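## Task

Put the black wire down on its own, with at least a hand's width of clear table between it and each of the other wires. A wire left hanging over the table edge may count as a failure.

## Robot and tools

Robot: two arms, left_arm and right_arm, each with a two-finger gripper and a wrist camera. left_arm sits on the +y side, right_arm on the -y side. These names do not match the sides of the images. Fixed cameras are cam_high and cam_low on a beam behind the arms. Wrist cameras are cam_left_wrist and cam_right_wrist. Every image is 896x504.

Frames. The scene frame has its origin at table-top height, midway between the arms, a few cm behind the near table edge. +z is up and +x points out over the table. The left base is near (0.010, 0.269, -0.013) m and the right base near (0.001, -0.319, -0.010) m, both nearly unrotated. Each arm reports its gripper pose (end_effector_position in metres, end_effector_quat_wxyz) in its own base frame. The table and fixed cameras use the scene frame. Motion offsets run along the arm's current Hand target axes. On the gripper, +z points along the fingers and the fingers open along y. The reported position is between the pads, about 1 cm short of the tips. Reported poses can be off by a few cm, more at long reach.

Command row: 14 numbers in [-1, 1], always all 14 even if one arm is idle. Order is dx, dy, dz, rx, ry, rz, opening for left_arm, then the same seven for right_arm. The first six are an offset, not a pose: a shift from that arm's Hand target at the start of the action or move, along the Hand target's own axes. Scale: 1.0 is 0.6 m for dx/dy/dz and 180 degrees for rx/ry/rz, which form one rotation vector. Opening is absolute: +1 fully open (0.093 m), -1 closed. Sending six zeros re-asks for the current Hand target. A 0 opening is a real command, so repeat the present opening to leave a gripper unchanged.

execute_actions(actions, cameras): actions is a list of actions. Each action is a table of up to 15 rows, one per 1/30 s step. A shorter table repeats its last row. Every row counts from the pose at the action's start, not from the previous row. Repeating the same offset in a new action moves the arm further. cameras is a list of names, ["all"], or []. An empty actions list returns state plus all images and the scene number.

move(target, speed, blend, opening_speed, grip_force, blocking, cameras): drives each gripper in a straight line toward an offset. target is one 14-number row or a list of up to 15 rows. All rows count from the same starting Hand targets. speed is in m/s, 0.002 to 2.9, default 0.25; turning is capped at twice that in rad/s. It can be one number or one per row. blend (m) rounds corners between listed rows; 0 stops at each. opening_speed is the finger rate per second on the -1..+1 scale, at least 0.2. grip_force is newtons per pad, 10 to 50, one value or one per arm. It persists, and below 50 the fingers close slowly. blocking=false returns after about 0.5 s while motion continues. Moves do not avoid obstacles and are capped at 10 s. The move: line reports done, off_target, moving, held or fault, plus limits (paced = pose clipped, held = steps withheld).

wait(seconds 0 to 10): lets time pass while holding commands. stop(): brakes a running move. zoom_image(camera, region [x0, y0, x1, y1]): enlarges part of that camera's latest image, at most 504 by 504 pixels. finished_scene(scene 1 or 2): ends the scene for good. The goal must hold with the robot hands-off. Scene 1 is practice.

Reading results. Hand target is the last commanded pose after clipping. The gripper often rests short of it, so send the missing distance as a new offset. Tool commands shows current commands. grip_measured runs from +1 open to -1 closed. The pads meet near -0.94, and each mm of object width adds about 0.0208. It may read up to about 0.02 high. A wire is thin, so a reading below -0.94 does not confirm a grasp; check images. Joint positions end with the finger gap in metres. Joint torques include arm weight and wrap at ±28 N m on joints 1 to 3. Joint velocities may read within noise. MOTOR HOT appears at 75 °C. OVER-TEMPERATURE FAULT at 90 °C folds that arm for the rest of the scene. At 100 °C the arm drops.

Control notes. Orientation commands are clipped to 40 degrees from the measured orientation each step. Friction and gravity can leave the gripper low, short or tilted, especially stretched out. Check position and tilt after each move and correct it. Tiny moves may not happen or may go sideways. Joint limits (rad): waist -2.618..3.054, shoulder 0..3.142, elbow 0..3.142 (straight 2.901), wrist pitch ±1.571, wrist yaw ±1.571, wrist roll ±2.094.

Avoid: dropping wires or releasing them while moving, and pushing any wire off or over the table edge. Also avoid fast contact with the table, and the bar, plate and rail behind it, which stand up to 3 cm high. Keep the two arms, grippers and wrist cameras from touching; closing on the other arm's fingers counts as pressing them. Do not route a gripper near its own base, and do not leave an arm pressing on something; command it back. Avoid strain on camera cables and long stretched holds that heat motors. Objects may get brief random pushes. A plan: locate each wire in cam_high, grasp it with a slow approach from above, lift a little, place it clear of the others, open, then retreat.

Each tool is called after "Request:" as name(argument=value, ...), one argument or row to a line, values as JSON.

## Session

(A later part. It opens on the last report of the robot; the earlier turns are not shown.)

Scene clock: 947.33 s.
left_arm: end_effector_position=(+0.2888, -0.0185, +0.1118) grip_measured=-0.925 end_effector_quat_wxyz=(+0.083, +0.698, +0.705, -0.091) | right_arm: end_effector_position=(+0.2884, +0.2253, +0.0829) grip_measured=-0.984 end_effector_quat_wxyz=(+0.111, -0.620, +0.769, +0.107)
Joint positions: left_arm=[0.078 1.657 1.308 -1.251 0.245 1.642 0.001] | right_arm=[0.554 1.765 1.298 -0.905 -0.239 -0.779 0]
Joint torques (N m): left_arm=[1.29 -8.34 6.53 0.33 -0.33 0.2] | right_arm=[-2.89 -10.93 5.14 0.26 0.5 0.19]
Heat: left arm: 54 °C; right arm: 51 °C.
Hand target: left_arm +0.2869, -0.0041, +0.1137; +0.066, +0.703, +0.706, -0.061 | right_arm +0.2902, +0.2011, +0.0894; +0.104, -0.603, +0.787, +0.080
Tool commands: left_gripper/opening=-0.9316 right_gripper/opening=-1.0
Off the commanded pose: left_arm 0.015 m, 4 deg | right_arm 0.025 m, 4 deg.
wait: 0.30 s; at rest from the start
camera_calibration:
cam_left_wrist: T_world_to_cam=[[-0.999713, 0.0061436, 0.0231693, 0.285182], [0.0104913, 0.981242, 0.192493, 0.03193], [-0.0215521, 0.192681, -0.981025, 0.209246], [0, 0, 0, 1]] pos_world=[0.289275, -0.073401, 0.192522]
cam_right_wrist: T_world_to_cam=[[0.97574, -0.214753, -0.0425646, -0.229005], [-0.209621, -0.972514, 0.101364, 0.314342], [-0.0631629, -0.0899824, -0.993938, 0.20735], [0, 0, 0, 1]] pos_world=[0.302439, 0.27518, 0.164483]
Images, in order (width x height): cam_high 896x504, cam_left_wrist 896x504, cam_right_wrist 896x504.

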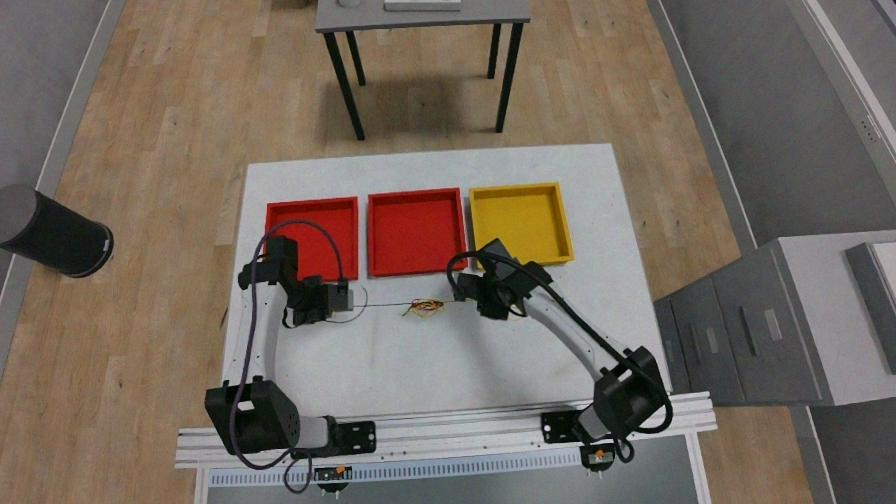

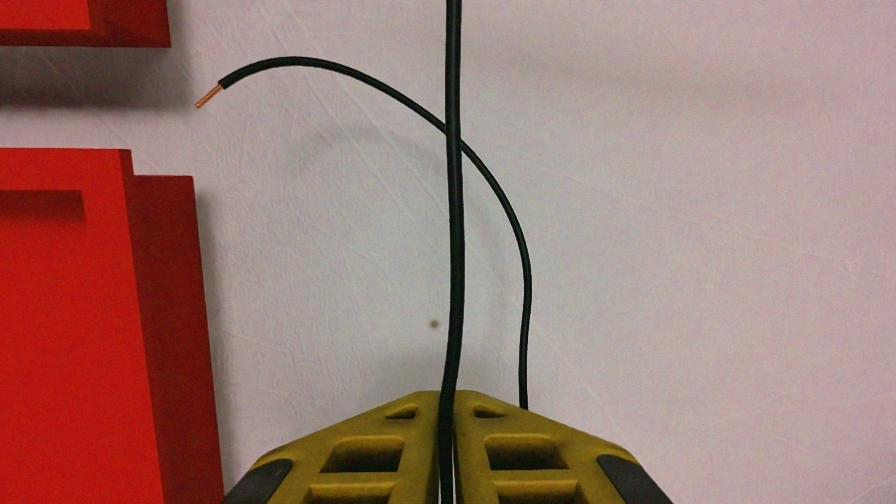

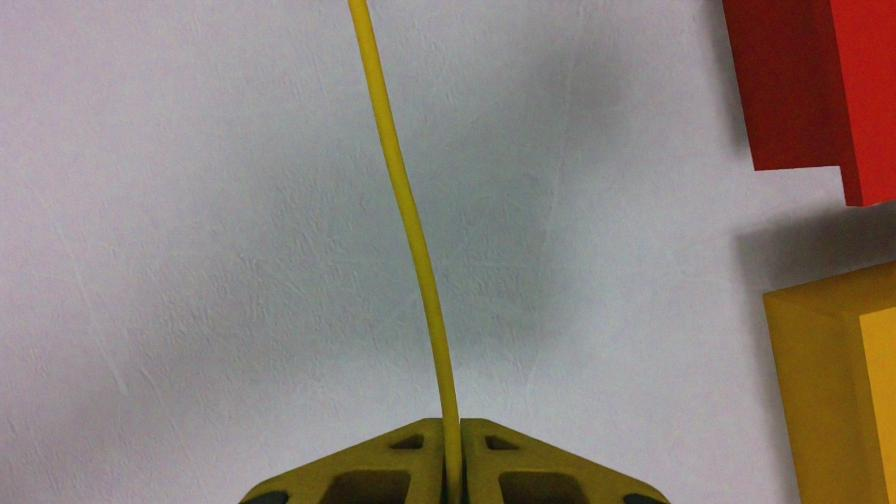

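Request:
move(
  target=[0.02,0,0.09,0,0,0,-0.9316, -0.1035,0.0325,0.0798,0,0,0,-1],
  cameras=["cam_high","cam_right_wrist","cam_left_wrist"],
  speed=0.08,
)

Request:
zoom_image(
  camera="cam_high",
  region=[360, 270, 500, 340],
)

Request:
zoom_image(
  camera="cam_right_wrist",
  region=[150, 0, 650, 450],
)

Scene clock: 960.87 s.
left_arm: end_effector_position=(+0.2893, -0.0052, +0.0641) grip_measured=-0.925 end_effector_quat_wxyz=(+0.072, +0.699, +0.709, -0.061) | right_arm: end_effector_position=(+0.2794, +0.2689, +0.0555) grip_measured=-0.984 end_effector_quat_wxyz=(+0.088, -0.605, +0.787, +0.086)
Joint positions: left_arm=[0.092 1.671 1.138 -1.039 0.19 1.649 0.001] | right_arm=[0.695 1.884 1.351 -0.853 -0.164 -0.601 0]
Joint torques (N m): left_arm=[0.7 -5.65 5.83 0.51 0.12 0.17] | right_arm=[0.29 -7.01 9.03 0.76 0.1 0.11]
Heat: left arm: 53 °C; right arm: 51 °C.
Hand target: left_arm +0.2873, -0.0019, +0.0584; +0.066, +0.703, +0.706, -0.061 | right_arm +0.2902, +0.2760, +0.0593; +0.104, -0.603, +0.787, +0.080
Off the commanded pose: left_arm 0.007 m, 1 deg | right_arm 0.013 m, 2 deg.
move: off_target (right_arm)
camera_calibration:
cam_left_wrist: T_world_to_cam=[[-0.999998, -0.00103132, -0.00174884, 0.288282], [-0.00143325, 0.968684, 0.248292, 0.0279183], [0.001438, 0.248294, -0.968684, 0.152784], [0, 0, 0, 1]] pos_world=[0.288102, -0.064682, 0.141571]
cam_right_wrist: T_world_to_cam=[[0.964479, -0.260345, -0.0447308, -0.196446], [-0.249846, -0.954028, 0.165552, 0.360219], [-0.0857751, -0.148495, -0.985186, 0.205071], [0, 0, 0, 1]] pos_world=[0.297057, 0.322967, 0.133611]
Images, in order (width x height): cam_high 896x504, cam_left_wrist 896x504, cam_right_wrist 896x504.

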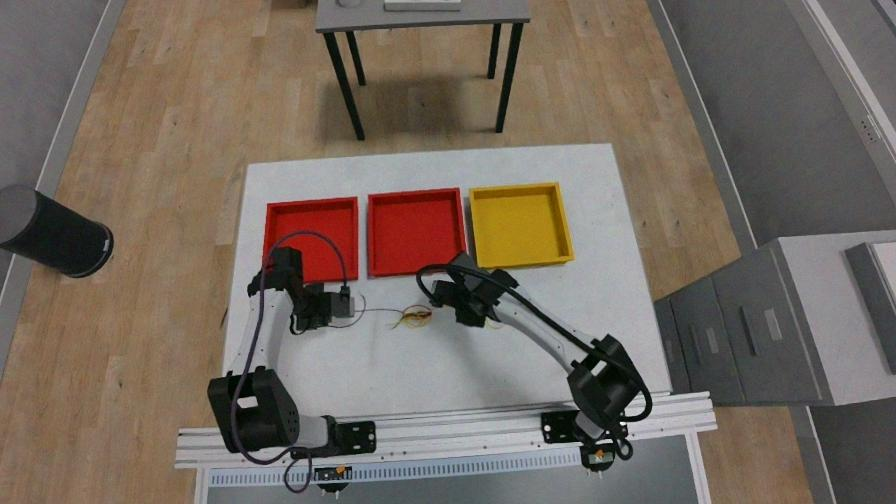

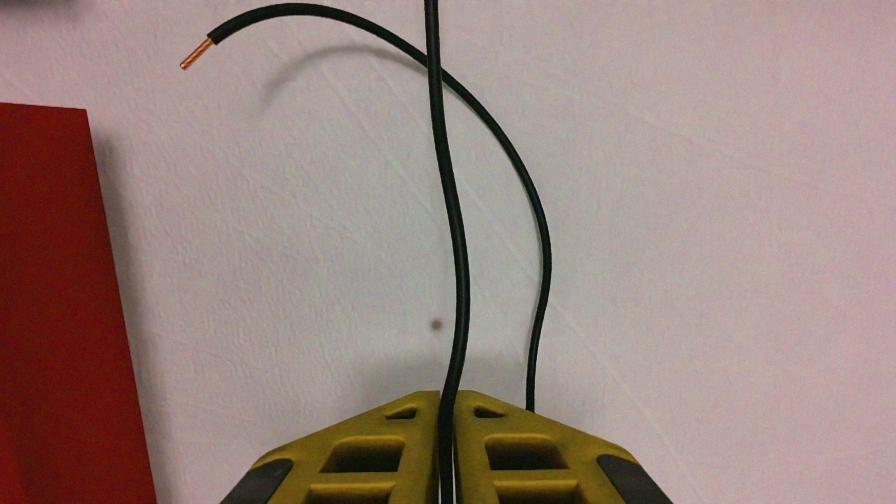

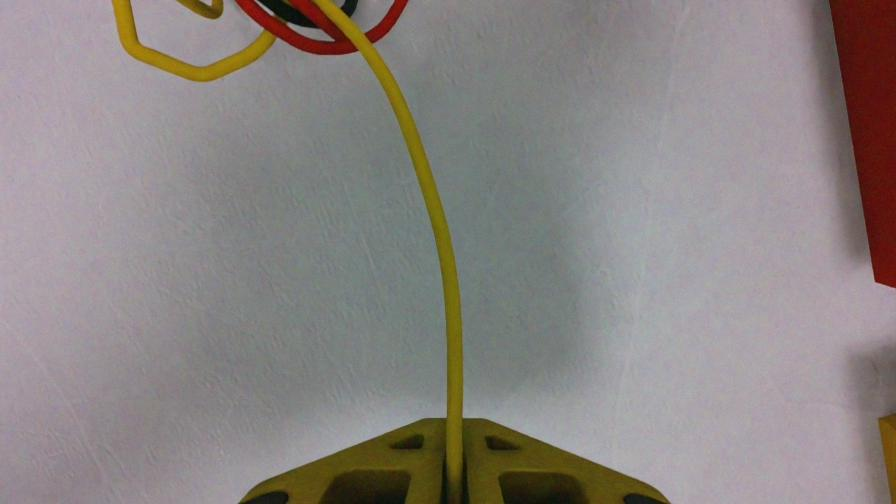

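Scaled by 3.600 from the camera's 896x504 image, which has a finer 1280x720 frame.

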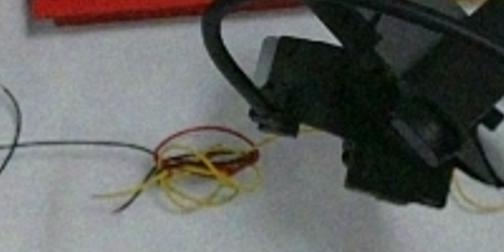

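Scaled by 1.008 from the camera's 896x504 image, which has a finer 1280x720 frame.

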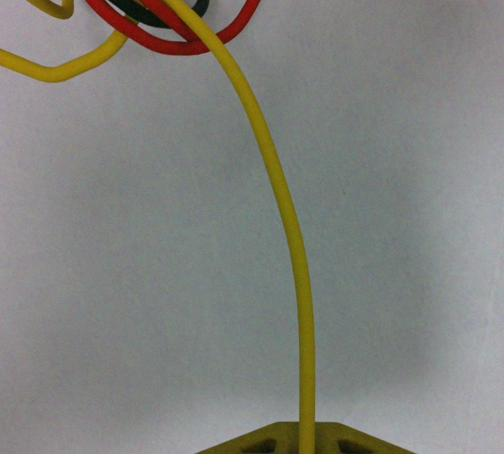

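Request:
move(
  target=[
    [0,0,0,0,0,0,-0.9316, 0.0113,0,0.042,0,0,0,-1],
    [0,0,0,0,0,0,-0.9316, 0.0113,0,0.042,0,0,0,-0.6],
    [0,0,0,0,0,0,-0.9316, -0.05,0.015,-0.12,0,0,0,-0.6],
  ],
  cameras=["cam_right_wrist"],
  speed=0.12,
  opening_speed=0.6,
)

Request:
zoom_image(
  camera="cam_right_wrist",
  region=[150, 0, 650, 450],
)

Scene clock: 981.93 s.
left_arm: end_effector_position=(+0.2896, -0.0047, +0.0640) grip_measured=-0.925 end_effector_quat_wxyz=(+0.072, +0.699, +0.709, -0.060) | right_arm: end_effector_position=(+0.2804, +0.2850, +0.1117) grip_measured=-0.601 end_effector_quat_wxyz=(+0.072, -0.604, +0.789, +0.083)
Joint positions: left_arm=[0.092 1.671 1.138 -1.037 0.187 1.649 0.001] | right_arm=[0.729 1.916 1.625 -1.122 -0.154 -0.565 0.016]
Joint torques (N m): left_arm=[0.7 -5.78 5.98 0.51 0.17 0.18] | right_arm=[0.76 -12.23 8.91 0.6 0.08 0.07]
Heat: left arm: 52 °C; right arm: 47 °C.
Hand target: left_arm +0.2873, -0.0019, +0.0585; +0.066, +0.703, +0.706, -0.061 | right_arm +0.2843, +0.2883, +0.1368; +0.104, -0.603, +0.787, +0.080
Off the commanded pose: left_arm 0.007 m, 1 deg | right_arm 0.025 m, 4 deg.
move: off_target (right_arm)
camera_calibration:
cam_right_wrist: T_world_to_cam=[[0.962567, -0.264417, -0.0595592, -0.187324], [-0.248776, -0.949119, 0.19309, 0.361836], [-0.107585, -0.171045, -0.979372, 0.27471], [0, 0, 0, 1]] pos_world=[0.299883, 0.340882, 0.18802]
Images, in order (width x height): cam_right_wrist 896x504.

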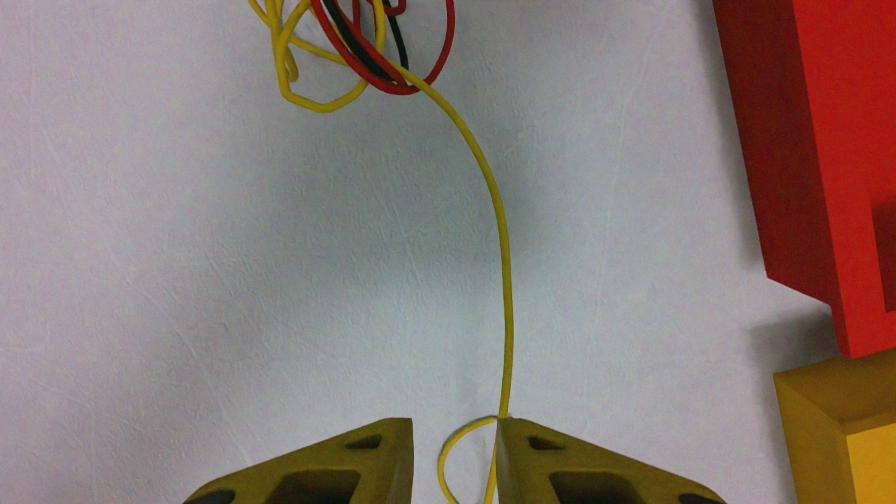

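Scaled by 1.008 from the camera's 896x504 image, which has a finer 1280x720 frame.

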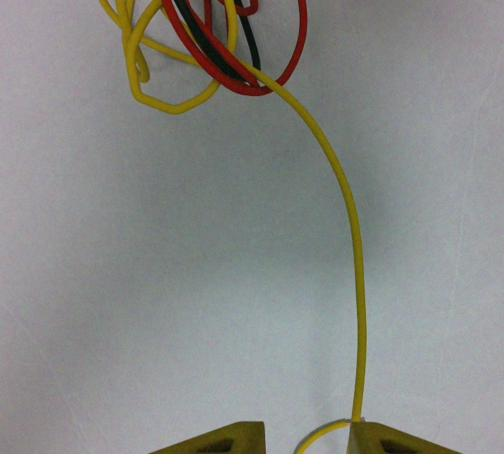

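Request:
move(
  target=[0,0,0,0,0,0,-0.9316, -0.1377,0.0668,-0.0492,0,0,0,-0.6],
  cameras=["cam_right_wrist"],
  speed=0.2,
)

Request:
zoom_image(
  camera="cam_right_wrist",
  region=[280, 0, 600, 300],
)

Scene clock: 989.17 s.
left_arm: end_effector_position=(+0.2896, -0.0047, +0.0640) grip_measured=-0.925 end_effector_quat_wxyz=(+0.072, +0.699, +0.709, -0.060) | right_arm: end_effector_position=(+0.2591, +0.3671, +0.1858) grip_measured=-0.601 end_effector_quat_wxyz=(+0.101, -0.607, +0.783, +0.086)
Joint positions: left_arm=[0.092 1.671 1.138 -1.037 0.187 1.649 0.001] | right_arm=[0.913 2.093 2.166 -1.404 -0.114 -0.392 0.016]
Joint torques (N m): left_arm=[0.72 -5.5 5.91 0.48 0.18 0.21] | right_arm=[0.02 -8.47 9.02 0.57 0.14 0.13]
Heat: left arm: 52 °C; right arm: 49 °C.
Hand target: left_arm +0.2873, -0.0019, +0.0585; +0.066, +0.703, +0.706, -0.061 | right_arm +0.2642, +0.3682, +0.1867; +0.104, -0.603, +0.787, +0.080
Off the commanded pose: left_arm 0.007 m, 1 deg | right_arm 0.005 m, 1 deg.
move: done
camera_calibration:
cam_right_wrist: T_world_to_cam=[[0.966652, -0.254613, -0.0274874, -0.151323], [-0.248198, -0.957887, 0.144394, 0.43228], [-0.0630944, -0.132756, -0.989138, 0.335307], [0, 0, 0, 1]] pos_world=[0.274724, 0.420061, 0.265087]
Images, in order (width x height): cam_right_wrist 896x504.

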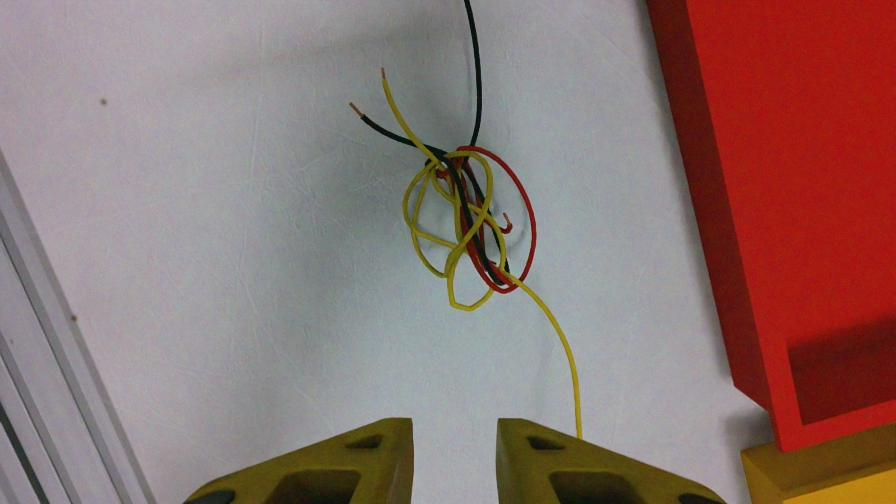

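Scaled by 1.575 from the camera's 896x504 image, which has a finer 1280x720 frame.

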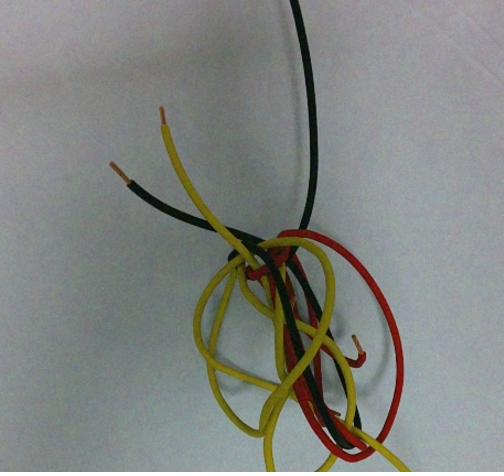

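Request:
execute_actions(
  actions=[],
)

Scene clock: 1025.07 s.
left_arm: end_effector_position=(+0.2896, -0.0047, +0.0640) grip_measured=-0.925 end_effector_quat_wxyz=(+0.072, +0.699, +0.709, -0.060) | right_arm: end_effector_position=(+0.2591, +0.3671, +0.1858) grip_measured=-0.601 end_effector_quat_wxyz=(+0.101, -0.607, +0.783, +0.086)
Joint positions: left_arm=[0.092 1.671 1.138 -1.037 0.187 1.649 0.001] | right_arm=[0.913 2.093 2.166 -1.404 -0.114 -0.392 0.016]
Joint velocities: within noise
Joint torques (N m): left_arm=[0.75 -5.72 5.93 0.5 0.18 0.19] | right_arm=[0.05 -8.24 8.85 0.68 0.02 0.06]
Heat: left arm: 52 °C; right arm: 49 °C.
Hand target: left_arm +0.2873, -0.0019, +0.0585; +0.066, +0.703, +0.706, -0.061 | right_arm +0.2642, +0.3682, +0.1867; +0.104, -0.603, +0.787, +0.080
Tool commands: left_gripper/opening=-0.9316 right_gripper/opening=-0.6
Off the commanded pose: left_arm 0.007 m, 1 deg | right_arm 0.005 m, 1 deg.
camera_calibration:
cam_left_wrist: T_world_to_cam=[[-0.999995, -0.00068925, -0.00300873, 0.288677], [-0.00142356, 0.967878, 0.251415, 0.0272174], [0.0027388, 0.251418, -0.967875, 0.15213], [0, 0, 0, 1]] pos_world=[0.288297, -0.0643923, 0.141268]
cam_right_wrist: T_world_to_cam=[[0.966557, -0.254957, -0.02765, -0.151136], [-0.248493, -0.957753, 0.144775, 0.432108], [-0.0633932, -0.133062, -0.989078, 0.335487], [0, 0, 0, 1]] pos_world=[0.274725, 0.419961, 0.265086]

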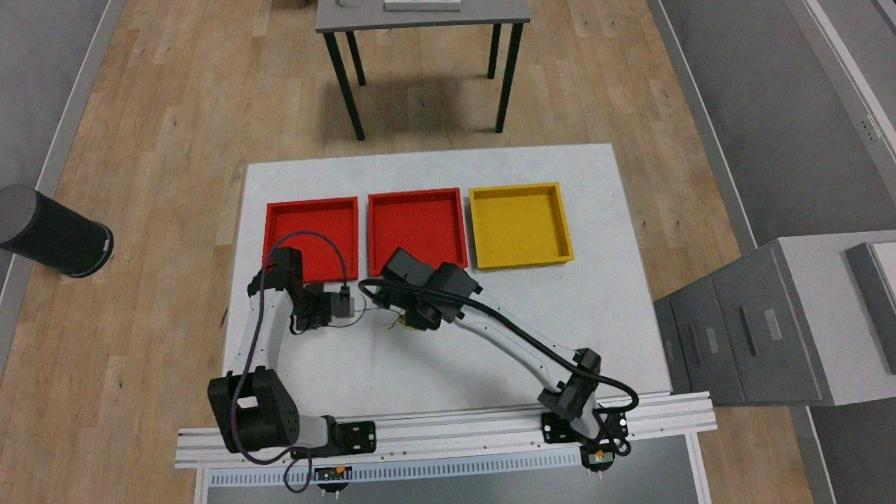

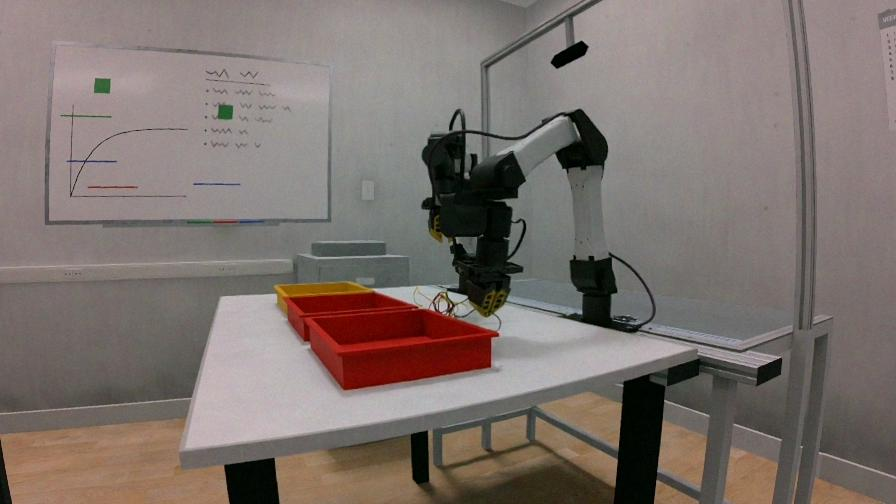

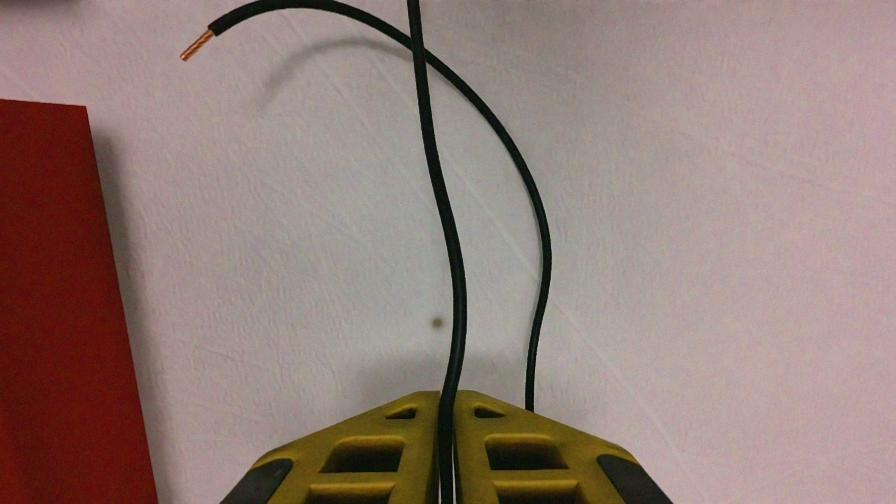

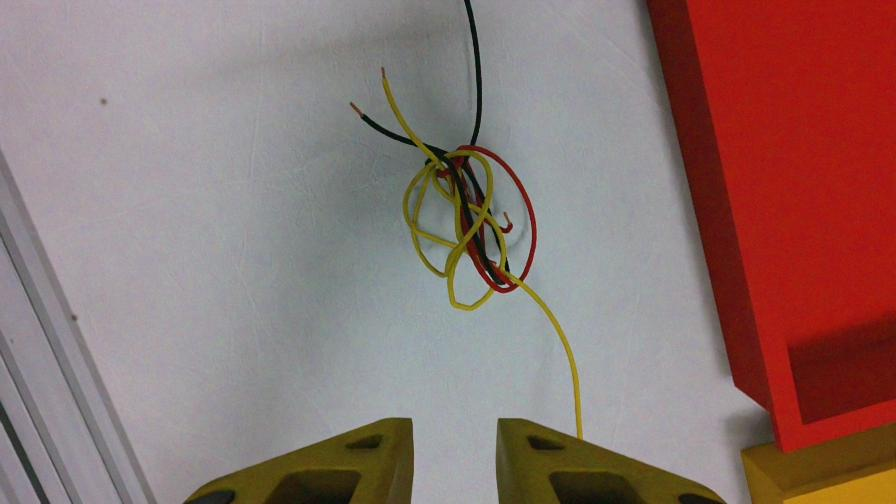

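Request:
zoom_image(
  camera="cam_right_wrist",
  region=[340, 50, 560, 320],
)

Request:
zoom_image(
  camera="cam_right_wrist",
  region=[400, 130, 550, 310],
)

Scaled by 1.867 from the camera's 896x504 image, which has a finer 1280x720 frame.

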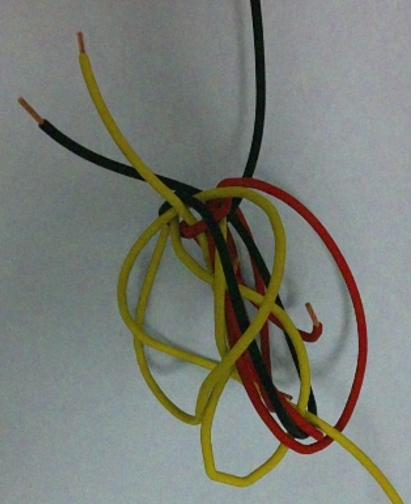

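Scaled by 2.800 from the camera's 896x504 image, which has a finer 1280x720 frame.

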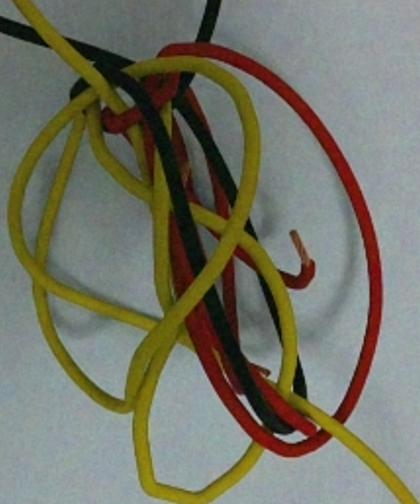

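Request:
move(
  target=[0,0,0,0,0,0,-0.9316,0.0433,0,0.161,0,0,0,-0.6],
  speed=0.12,
  cameras=["cam_right_wrist"],
)

Request:
zoom_image(
  camera="cam_right_wrist",
  region=[330, 0, 650, 280],
)

Scene clock: 1054.07 s.
left_arm: end_effector_position=(+0.2896, -0.0047, +0.0640) grip_measured=-0.925 end_effector_quat_wxyz=(+0.072, +0.699, +0.709, -0.060) | right_arm: end_effector_position=(+0.2592, +0.3671, +0.0736) grip_measured=-0.601 end_effector_quat_wxyz=(+0.080, -0.608, +0.786, +0.080)
Joint positions: left_arm=[0.092 1.671 1.138 -1.037 0.187 1.649 0.001] | right_arm=[0.913 2.093 1.725 -1.006 -0.114 -0.391 0.016]
Joint torques (N m): left_arm=[0.69 -5.74 5.83 0.52 0.18 0.2] | right_arm=[-0.16 -12.88 5.67 1.01 0.05 0.14]
Heat: left arm: 52 °C; right arm: 49 °C.
Hand target: left_arm +0.2873, -0.0019, +0.0585; +0.066, +0.703, +0.706, -0.061 | right_arm +0.2642, +0.3684, +0.0868; +0.104, -0.603, +0.787, +0.080
Off the commanded pose: left_arm 0.007 m, 1 deg | right_arm 0.014 m, 3 deg.
move: off_target (right_arm)
camera_calibration:
cam_right_wrist: T_world_to_cam=[[0.965483, -0.256749, -0.043846, -0.152263], [-0.244775, -0.951918, 0.184221, 0.442422], [-0.0890364, -0.16713, -0.981906, 0.243141], [0, 0, 0, 1]] pos_world=[0.27695, 0.422692, 0.150562]
Images, in order (width x height): cam_right_wrist 896x504.

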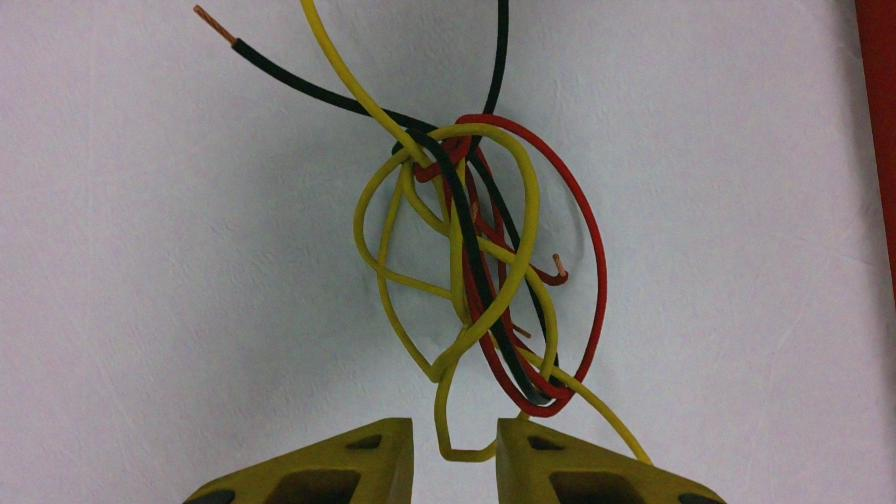

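Scaled by 1.575 from the camera's 896x504 image, which has a finer 1280x720 frame.

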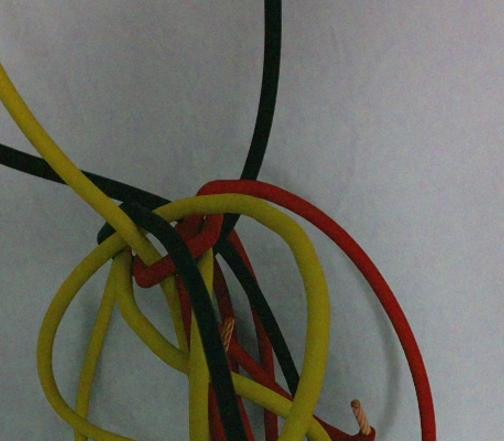

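Request:
zoom_image(
  camera="cam_right_wrist",
  region=[370, 90, 510, 230],
)

Request:
zoom_image(
  camera="cam_right_wrist",
  region=[430, 210, 620, 430],
)

Scaled by 3.600 from the camera's 896x504 image, which has a finer 1280x720 frame.

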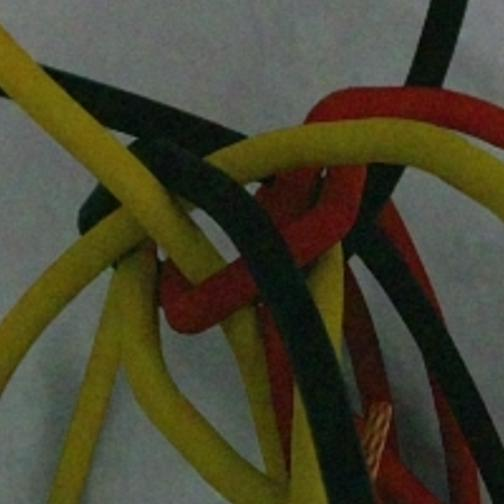

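Scaled by 2.291 from the camera's 896x504 image, which has a finer 1280x720 frame.

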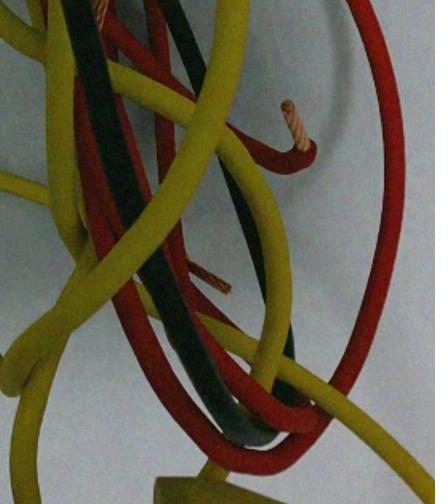

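Request:
move(
  target=[0,0,0,0,0,0,-0.9316,0.0143,0.0133,0.0463,0,0,0,-0.6],
  speed=0.08,
  cameras=["cam_right_wrist"],
)

Scene clock: 1132.77 s.
left_arm: end_effector_position=(+0.2896, -0.0046, +0.0639) grip_measured=-0.925 end_effector_quat_wxyz=(+0.071, +0.699, +0.709, -0.060) | right_arm: end_effector_position=(+0.2529, +0.3644, +0.0454) grip_measured=-0.601 end_effector_quat_wxyz=(+0.079, -0.605, +0.789, +0.077)
Joint positions: left_arm=[0.092 1.671 1.138 -1.037 0.186 1.649 0.001] | right_arm=[0.924 2.093 1.612 -0.896 -0.107 -0.375 0.016]
Joint torques (N m): left_arm=[0.62 -5.67 5.93 0.48 0.16 0.23] | right_arm=[0.91 -12.83 5.64 0.94 0.03 0.15]
Heat: left arm: 51 °C; right arm: 54 °C.
Hand target: left_arm +0.2873, -0.0019, +0.0584; +0.066, +0.703, +0.706, -0.061 | right_arm +0.2562, +0.3695, +0.0577; +0.104, -0.603, +0.787, +0.080
Off the commanded pose: left_arm 0.007 m, 1 deg | right_arm 0.014 m, 3 deg.
move: off_target (right_arm)
camera_calibration:
cam_right_wrist: T_world_to_cam=[[0.963568, -0.264093, -0.0423323, -0.144934], [-0.251779, -0.949029, 0.189608, 0.443944], [-0.0902489, -0.172042, -0.980947, 0.216484], [0, 0, 0, 1]] pos_world=[0.270967, 0.420283, 0.122049]
Images, in order (width x height): cam_right_wrist 896x504.

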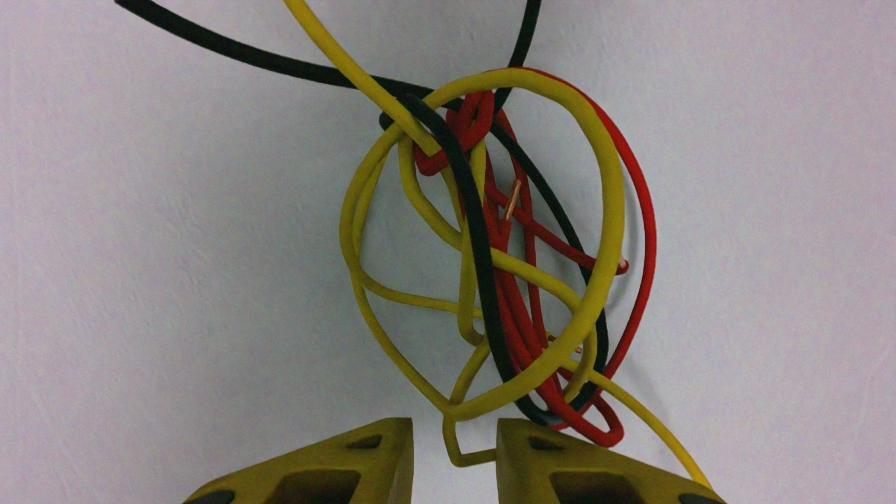

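Request:
move(
  target=[0,0,0,0,0,0,-0.9316,0.0045,0.0005,0.023,0,0,0,-0.6],
  speed=0.06,
  cameras=["cam_right_wrist"],
)

Request:
zoom_image(
  camera="cam_right_wrist",
  region=[300, 230, 660, 504],
)

Scene clock: 1178.30 s.
left_arm: end_effector_position=(+0.2896, -0.0046, +0.0639) grip_measured=-0.925 end_effector_quat_wxyz=(+0.071, +0.699, +0.709, -0.060) | right_arm: end_effector_position=(+0.2541, +0.3644, +0.0382) grip_measured=-0.601 end_effector_quat_wxyz=(+0.085, -0.604, +0.789, +0.076)
Joint positions: left_arm=[0.092 1.671 1.138 -1.037 0.186 1.649 0.001] | right_arm=[0.924 2.093 1.581 -0.853 -0.101 -0.372 0.016]
Joint torques (N m): left_arm=[0.81 -5.75 6.02 0.47 0.18 0.17] | right_arm=[0.81 -11.26 5.74 1.06 0 0.11]
Heat: left arm: 50 °C; right arm: 56 °C.
Hand target: left_arm +0.2873, -0.0019, +0.0584; +0.066, +0.703, +0.706, -0.061 | right_arm +0.2561, +0.3705, +0.0437; +0.104, -0.603, +0.787, +0.080
Off the commanded pose: left_arm 0.007 m, 1 deg | right_arm 0.009 m, 2 deg.
move: done
camera_calibration:
cam_right_wrist: T_world_to_cam=[[0.963068, -0.267232, -0.0329806, -0.145557], [-0.257168, -0.949187, 0.18141, 0.447367], [-0.0797833, -0.166229, -0.982854, 0.20475], [0, 0, 0, 1]] pos_world=[0.271565, 0.419772, 0.115281]
Images, in order (width x height): cam_right_wrist 896x504.

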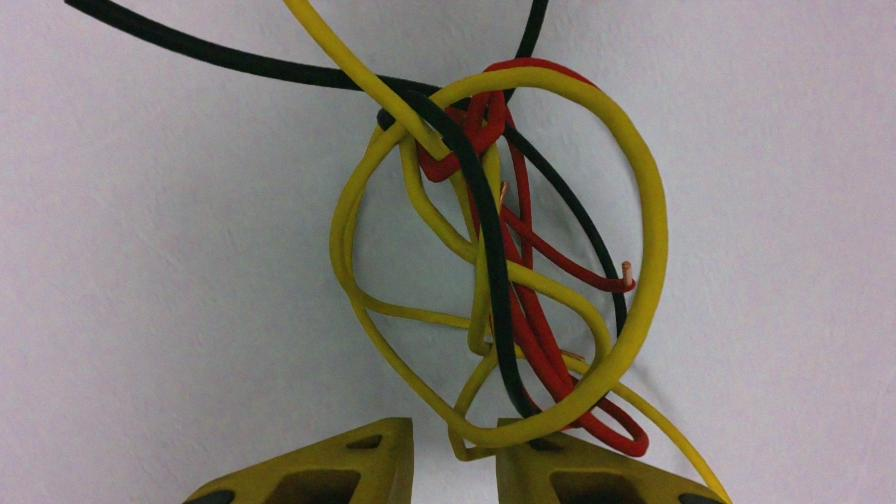

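Scaled by 1.400 from the camera's 896x504 image, which has a finer 1280x720 frame.

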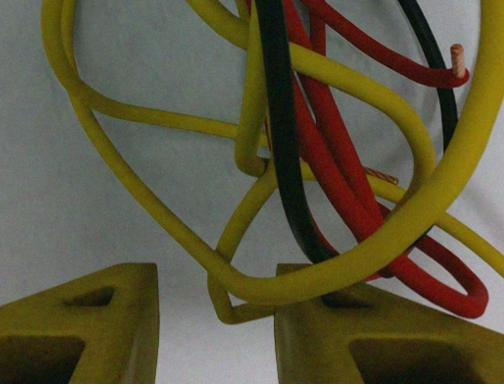

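Request:
move(
  target=[
    [0,0,0,0,0,0,-0.9316,-0.0065,0.0,-0.0242,0,0,0,-0.6],
    [0,0,0,0,0,0,-0.9316,-0.0195,0.014,-0.021,0,0,0,-0.6],
    [0,0,0,0,0,0,-0.9316,-0.0085,0.014,0.0195,0,0,0,-0.6],
  ],
  speed=0.06,
  cameras=["cam_right_wrist"],
)

Request:
zoom_image(
  camera="cam_right_wrist",
  region=[300, 230, 660, 504],
)

Scene clock: 1194.67 s.
left_arm: end_effector_position=(+0.2897, -0.0044, +0.0639) grip_measured=-0.925 end_effector_quat_wxyz=(+0.071, +0.699, +0.709, -0.059) | right_arm: end_effector_position=(+0.2466, +0.3769, +0.0390) grip_measured=-0.601 end_effector_quat_wxyz=(+0.096, -0.606, +0.786, +0.081)
Joint positions: left_arm=[0.092 1.671 1.138 -1.037 0.185 1.649 0.001] | right_arm=[0.955 2.093 1.578 -0.824 -0.098 -0.347 0.016]
Joint torques (N m): left_arm=[0.75 -5.82 5.72 0.49 0.18 0.17] | right_arm=[0.2 -9.03 5.6 1.08 0.07 0.1]
Heat: left arm: 50 °C; right arm: 56 °C.
Hand target: left_arm +0.2873, -0.0019, +0.0584; +0.066, +0.703, +0.706, -0.061 | right_arm +0.2501, +0.3804, +0.0337; +0.104, -0.603, +0.787, +0.080
Off the commanded pose: left_arm 0.006 m, 1 deg | right_arm 0.007 m, 1 deg.
move: done
camera_calibration:
cam_right_wrist: T_world_to_cam=[[0.965065, -0.260658, -0.0265757, -0.138155], [-0.253422, -0.954376, 0.157935, 0.459129], [-0.0665303, -0.145683, -0.987092, 0.196269], [0, 0, 0, 1]] pos_world=[0.26274, 0.430764, 0.117552]
Images, in order (width x height): cam_right_wrist 896x504.

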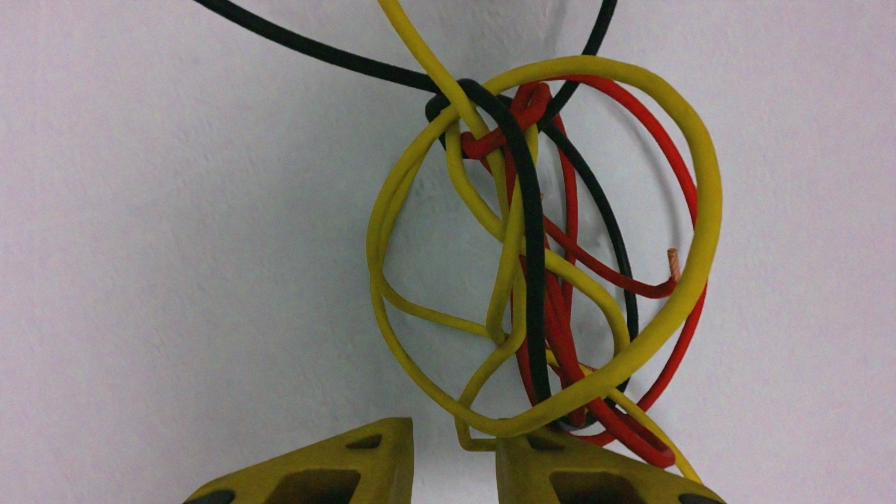

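Scaled by 1.400 from the camera's 896x504 image, which has a finer 1280x720 frame.

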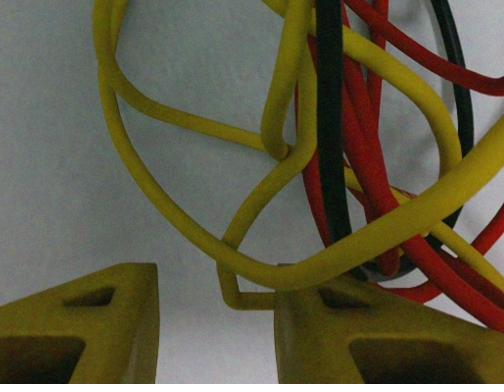

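Request:
move(
  target=[
    [0,0,0,0,0,0,-0.9316,-0.02,0,-0.074,0,0,0,-0.6],
    [0,0,0,0,0,0,-0.9316,-0.0918,-0.0837,-0.0548,0,0,0,-0.7],
  ],
  speed=0.1,
  blend=[0.01,0],
  cameras=["cam_right_wrist"],
)

Request:
zoom_image(
  camera="cam_right_wrist",
  region=[200, 0, 704, 504],
)

Scene clock: 1274.80 s.
left_arm: end_effector_position=(+0.2897, -0.0044, +0.0639) grip_measured=-0.925 end_effector_quat_wxyz=(+0.071, +0.699, +0.709, -0.059) | right_arm: end_effector_position=(+0.3042, +0.4088, +0.0793) grip_measured=-0.699 end_effector_quat_wxyz=(+0.102, -0.605, +0.786, +0.076)
Joint positions: left_arm=[0.092 1.671 1.138 -1.037 0.185 1.649 0.001] | right_arm=[0.899 2.324 2.116 -1.126 -0.098 -0.401 0.012]
Joint torques (N m): left_arm=[0.72 -5.57 5.94 0.51 0.17 0.18] | right_arm=[-0.68 -10.14 9.22 0.69 -0.06 0.01]
Heat: left arm: 49 °C; right arm: 52 °C.
Hand target: left_arm +0.2873, -0.0019, +0.0584; +0.066, +0.703, +0.706, -0.061 | right_arm +0.3101, +0.4105, +0.0797; +0.104, -0.603, +0.787, +0.080
Off the commanded pose: left_arm 0.006 m, 1 deg | right_arm 0.006 m, 1 deg.
move: done
camera_calibration:
cam_right_wrist: T_world_to_cam=[[0.964226, -0.264824, -0.0116625, -0.183641], [-0.259959, -0.953288, 0.153828, 0.499768], [-0.051855, -0.145293, -0.988029, 0.239972], [0, 0, 0, 1]] pos_world=[0.319435, 0.462656, 0.158079]
Images, in order (width x height): cam_right_wrist 896x504.

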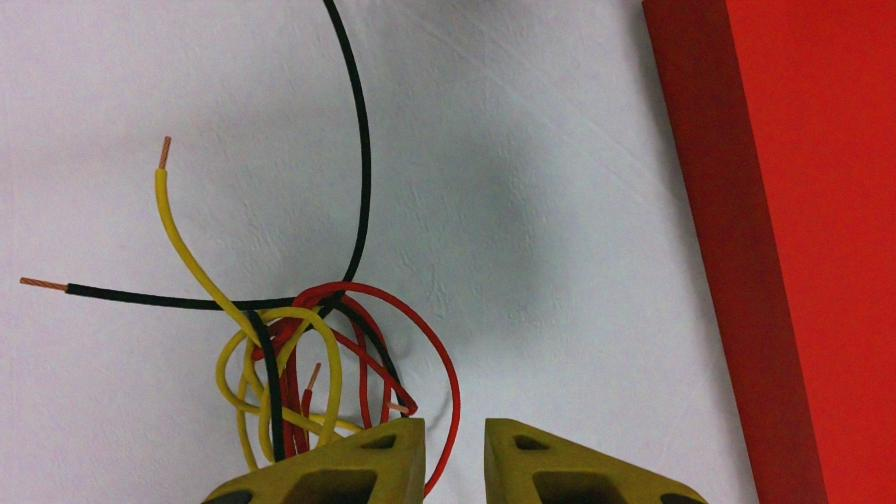

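Scaled by 1.000.

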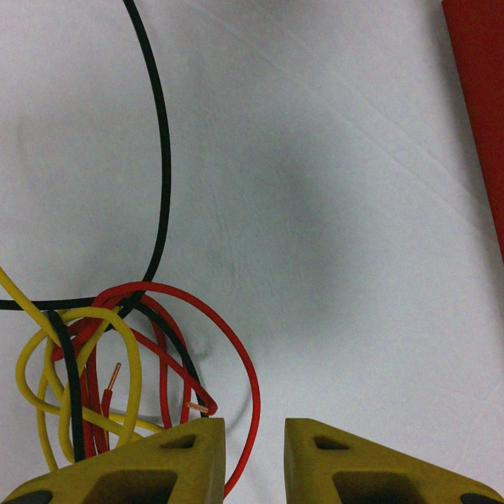

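Request:
move(
  target=[0,0,0,0,0,0,-0.9316,0.017,-0.003,0.054,0,0,0,-0.7],
  speed=0.1,
  cameras=["cam_right_wrist"],
)

Scene clock: 1287.20 s.
left_arm: end_effector_position=(+0.2897, -0.0044, +0.0639) grip_measured=-0.925 end_effector_quat_wxyz=(+0.071, +0.699, +0.709, -0.059) | right_arm: end_effector_position=(+0.3055, +0.4104, +0.0551) grip_measured=-0.699 end_effector_quat_wxyz=(+0.106, -0.606, +0.785, +0.077)
Joint positions: left_arm=[0.092 1.671 1.138 -1.037 0.185 1.649 0.001] | right_arm=[0.899 2.327 2.023 -1.023 -0.098 -0.404 0.012]
Joint torques (N m): left_arm=[0.77 -5.75 5.76 0.48 0.17 0.18] | right_arm=[-1.22 -10.39 5.89 0.96 -0.14 0.04]
Heat: left arm: 49 °C; right arm: 53 °C.
Hand target: left_arm +0.2873, -0.0019, +0.0584; +0.066, +0.703, +0.706, -0.061 | right_arm +0.3115, +0.4087, +0.0459; +0.104, -0.603, +0.787, +0.080
Off the commanded pose: left_arm 0.006 m, 1 deg | right_arm 0.011 m, 1 deg.
move: off_target (right_arm)
camera_calibration:
cam_right_wrist: T_world_to_cam=[[0.965256, -0.261193, -0.00764769, -0.186718], [-0.25728, -0.955099, 0.146947, 0.505629], [-0.0456858, -0.139874, -0.989115, 0.212341], [0, 0, 0, 1]] pos_world=[0.32002, 0.463857, 0.134302]
Images, in order (width x height): cam_right_wrist 896x504.

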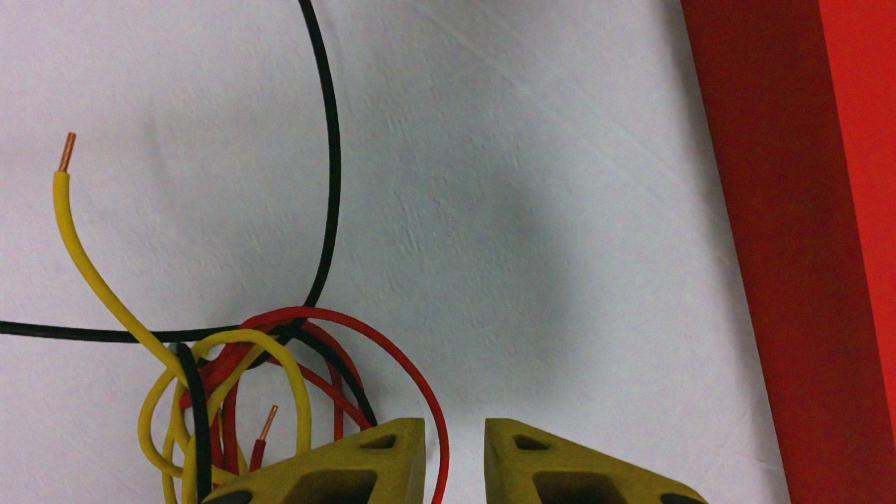

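Request:
move(
  target=[0,0,0,0,0,0,-0.9316,0.0193,0.0018,0.05,0,0,0,-0.7],
  speed=0.08,
  cameras=["cam_right_wrist"],
)

Scene clock: 1294.17 s.
left_arm: end_effector_position=(+0.2897, -0.0044, +0.0639) grip_measured=-0.925 end_effector_quat_wxyz=(+0.071, +0.699, +0.709, -0.059) | right_arm: end_effector_position=(+0.3069, +0.4076, +0.0266) grip_measured=-0.699 end_effector_quat_wxyz=(+0.111, -0.604, +0.786, +0.077)
Joint positions: left_arm=[0.092 1.671 1.138 -1.037 0.185 1.649 0.001] | right_arm=[0.893 2.327 1.907 -0.897 -0.098 -0.405 0.012]
Joint torques (N m): left_arm=[0.66 -5.71 5.9 0.45 0.15 0.2] | right_arm=[-0.96 -9.65 5.85 0.9 -0.14 -0.09]
Heat: left arm: 49 °C; right arm: 54 °C.
Hand target: left_arm +0.2873, -0.0019, +0.0584; +0.066, +0.703, +0.706, -0.061 | right_arm +0.3096, +0.4056, +0.0139; +0.104, -0.603, +0.787, +0.080
Off the commanded pose: left_arm 0.006 m, 1 deg | right_arm 0.013 m, 1 deg.
move: off_target (right_arm)
camera_calibration:
cam_right_wrist: T_world_to_cam=[[0.963967, -0.265994, -0.00380609, -0.186799], [-0.262918, -0.954802, 0.138663, 0.509261], [-0.0405177, -0.132666, -0.990332, 0.179288], [0, 0, 0, 1]] pos_world=[0.321226, 0.460341, 0.106228]
Images, in order (width x height): cam_right_wrist 896x504.

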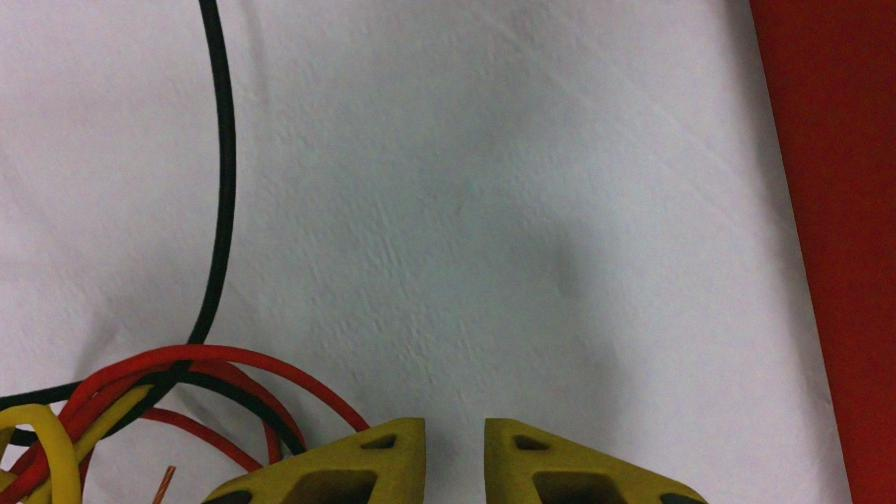

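Request:
move(
  target=[0,0,0,0,0,0,-0.9316,-0.001,0.0132,-0.035,0,0,0,-0.6],
  speed=0.08,
  cameras=["cam_right_wrist"],
)

Scene clock: 1301.00 s.
left_arm: end_effector_position=(+0.2897, -0.0044, +0.0639) grip_measured=-0.925 end_effector_quat_wxyz=(+0.071, +0.699, +0.709, -0.059) | right_arm: end_effector_position=(+0.3053, +0.4056, +0.0259) grip_measured=-0.601 end_effector_quat_wxyz=(+0.106, -0.604, +0.786, +0.076)
Joint positions: left_arm=[0.092 1.671 1.138 -1.037 0.185 1.649 0.001] | right_arm=[0.893 2.327 1.907 -0.908 -0.098 -0.405 0.016]
Joint torques (N m): left_arm=[0.59 -5.76 6.06 0.51 0.2 0.17] | right_arm=[0.4 -13.83 5.26 0.64 -0.14 0.08]
Heat: left arm: 49 °C; right arm: 54 °C.
Hand target: left_arm +0.2873, -0.0019, +0.0584; +0.066, +0.703, +0.706, -0.061 | right_arm +0.3007, +0.4029, +0.0343; +0.104, -0.603, +0.787, +0.080
Off the commanded pose: left_arm 0.006 m, 1 deg | right_arm 0.010 m, 1 deg.
move: done
camera_calibration:
cam_right_wrist: T_world_to_cam=[[0.963918, -0.266079, -0.00803229, -0.185691], [-0.261994, -0.953599, 0.148348, 0.506072], [-0.0471318, -0.140891, -0.988903, 0.183601], [0, 0, 0, 1]] pos_world=[0.320233, 0.459049, 0.104997]
Images, in order (width x height): cam_right_wrist 896x504.

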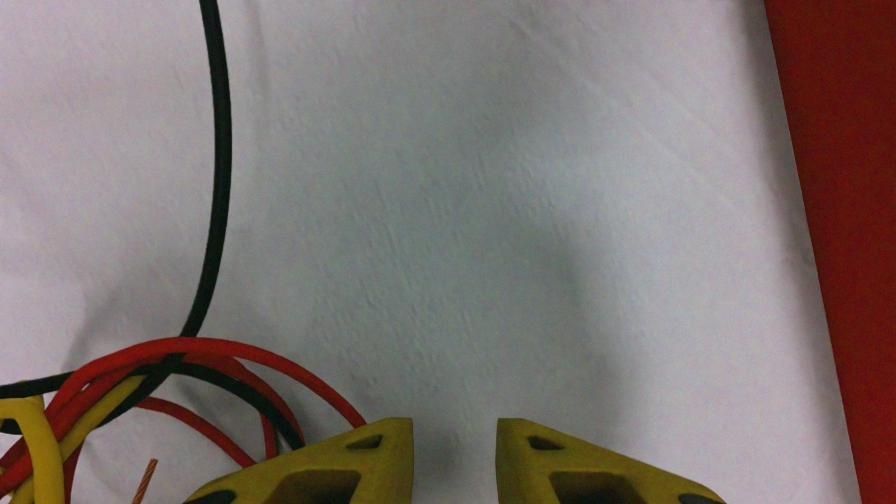

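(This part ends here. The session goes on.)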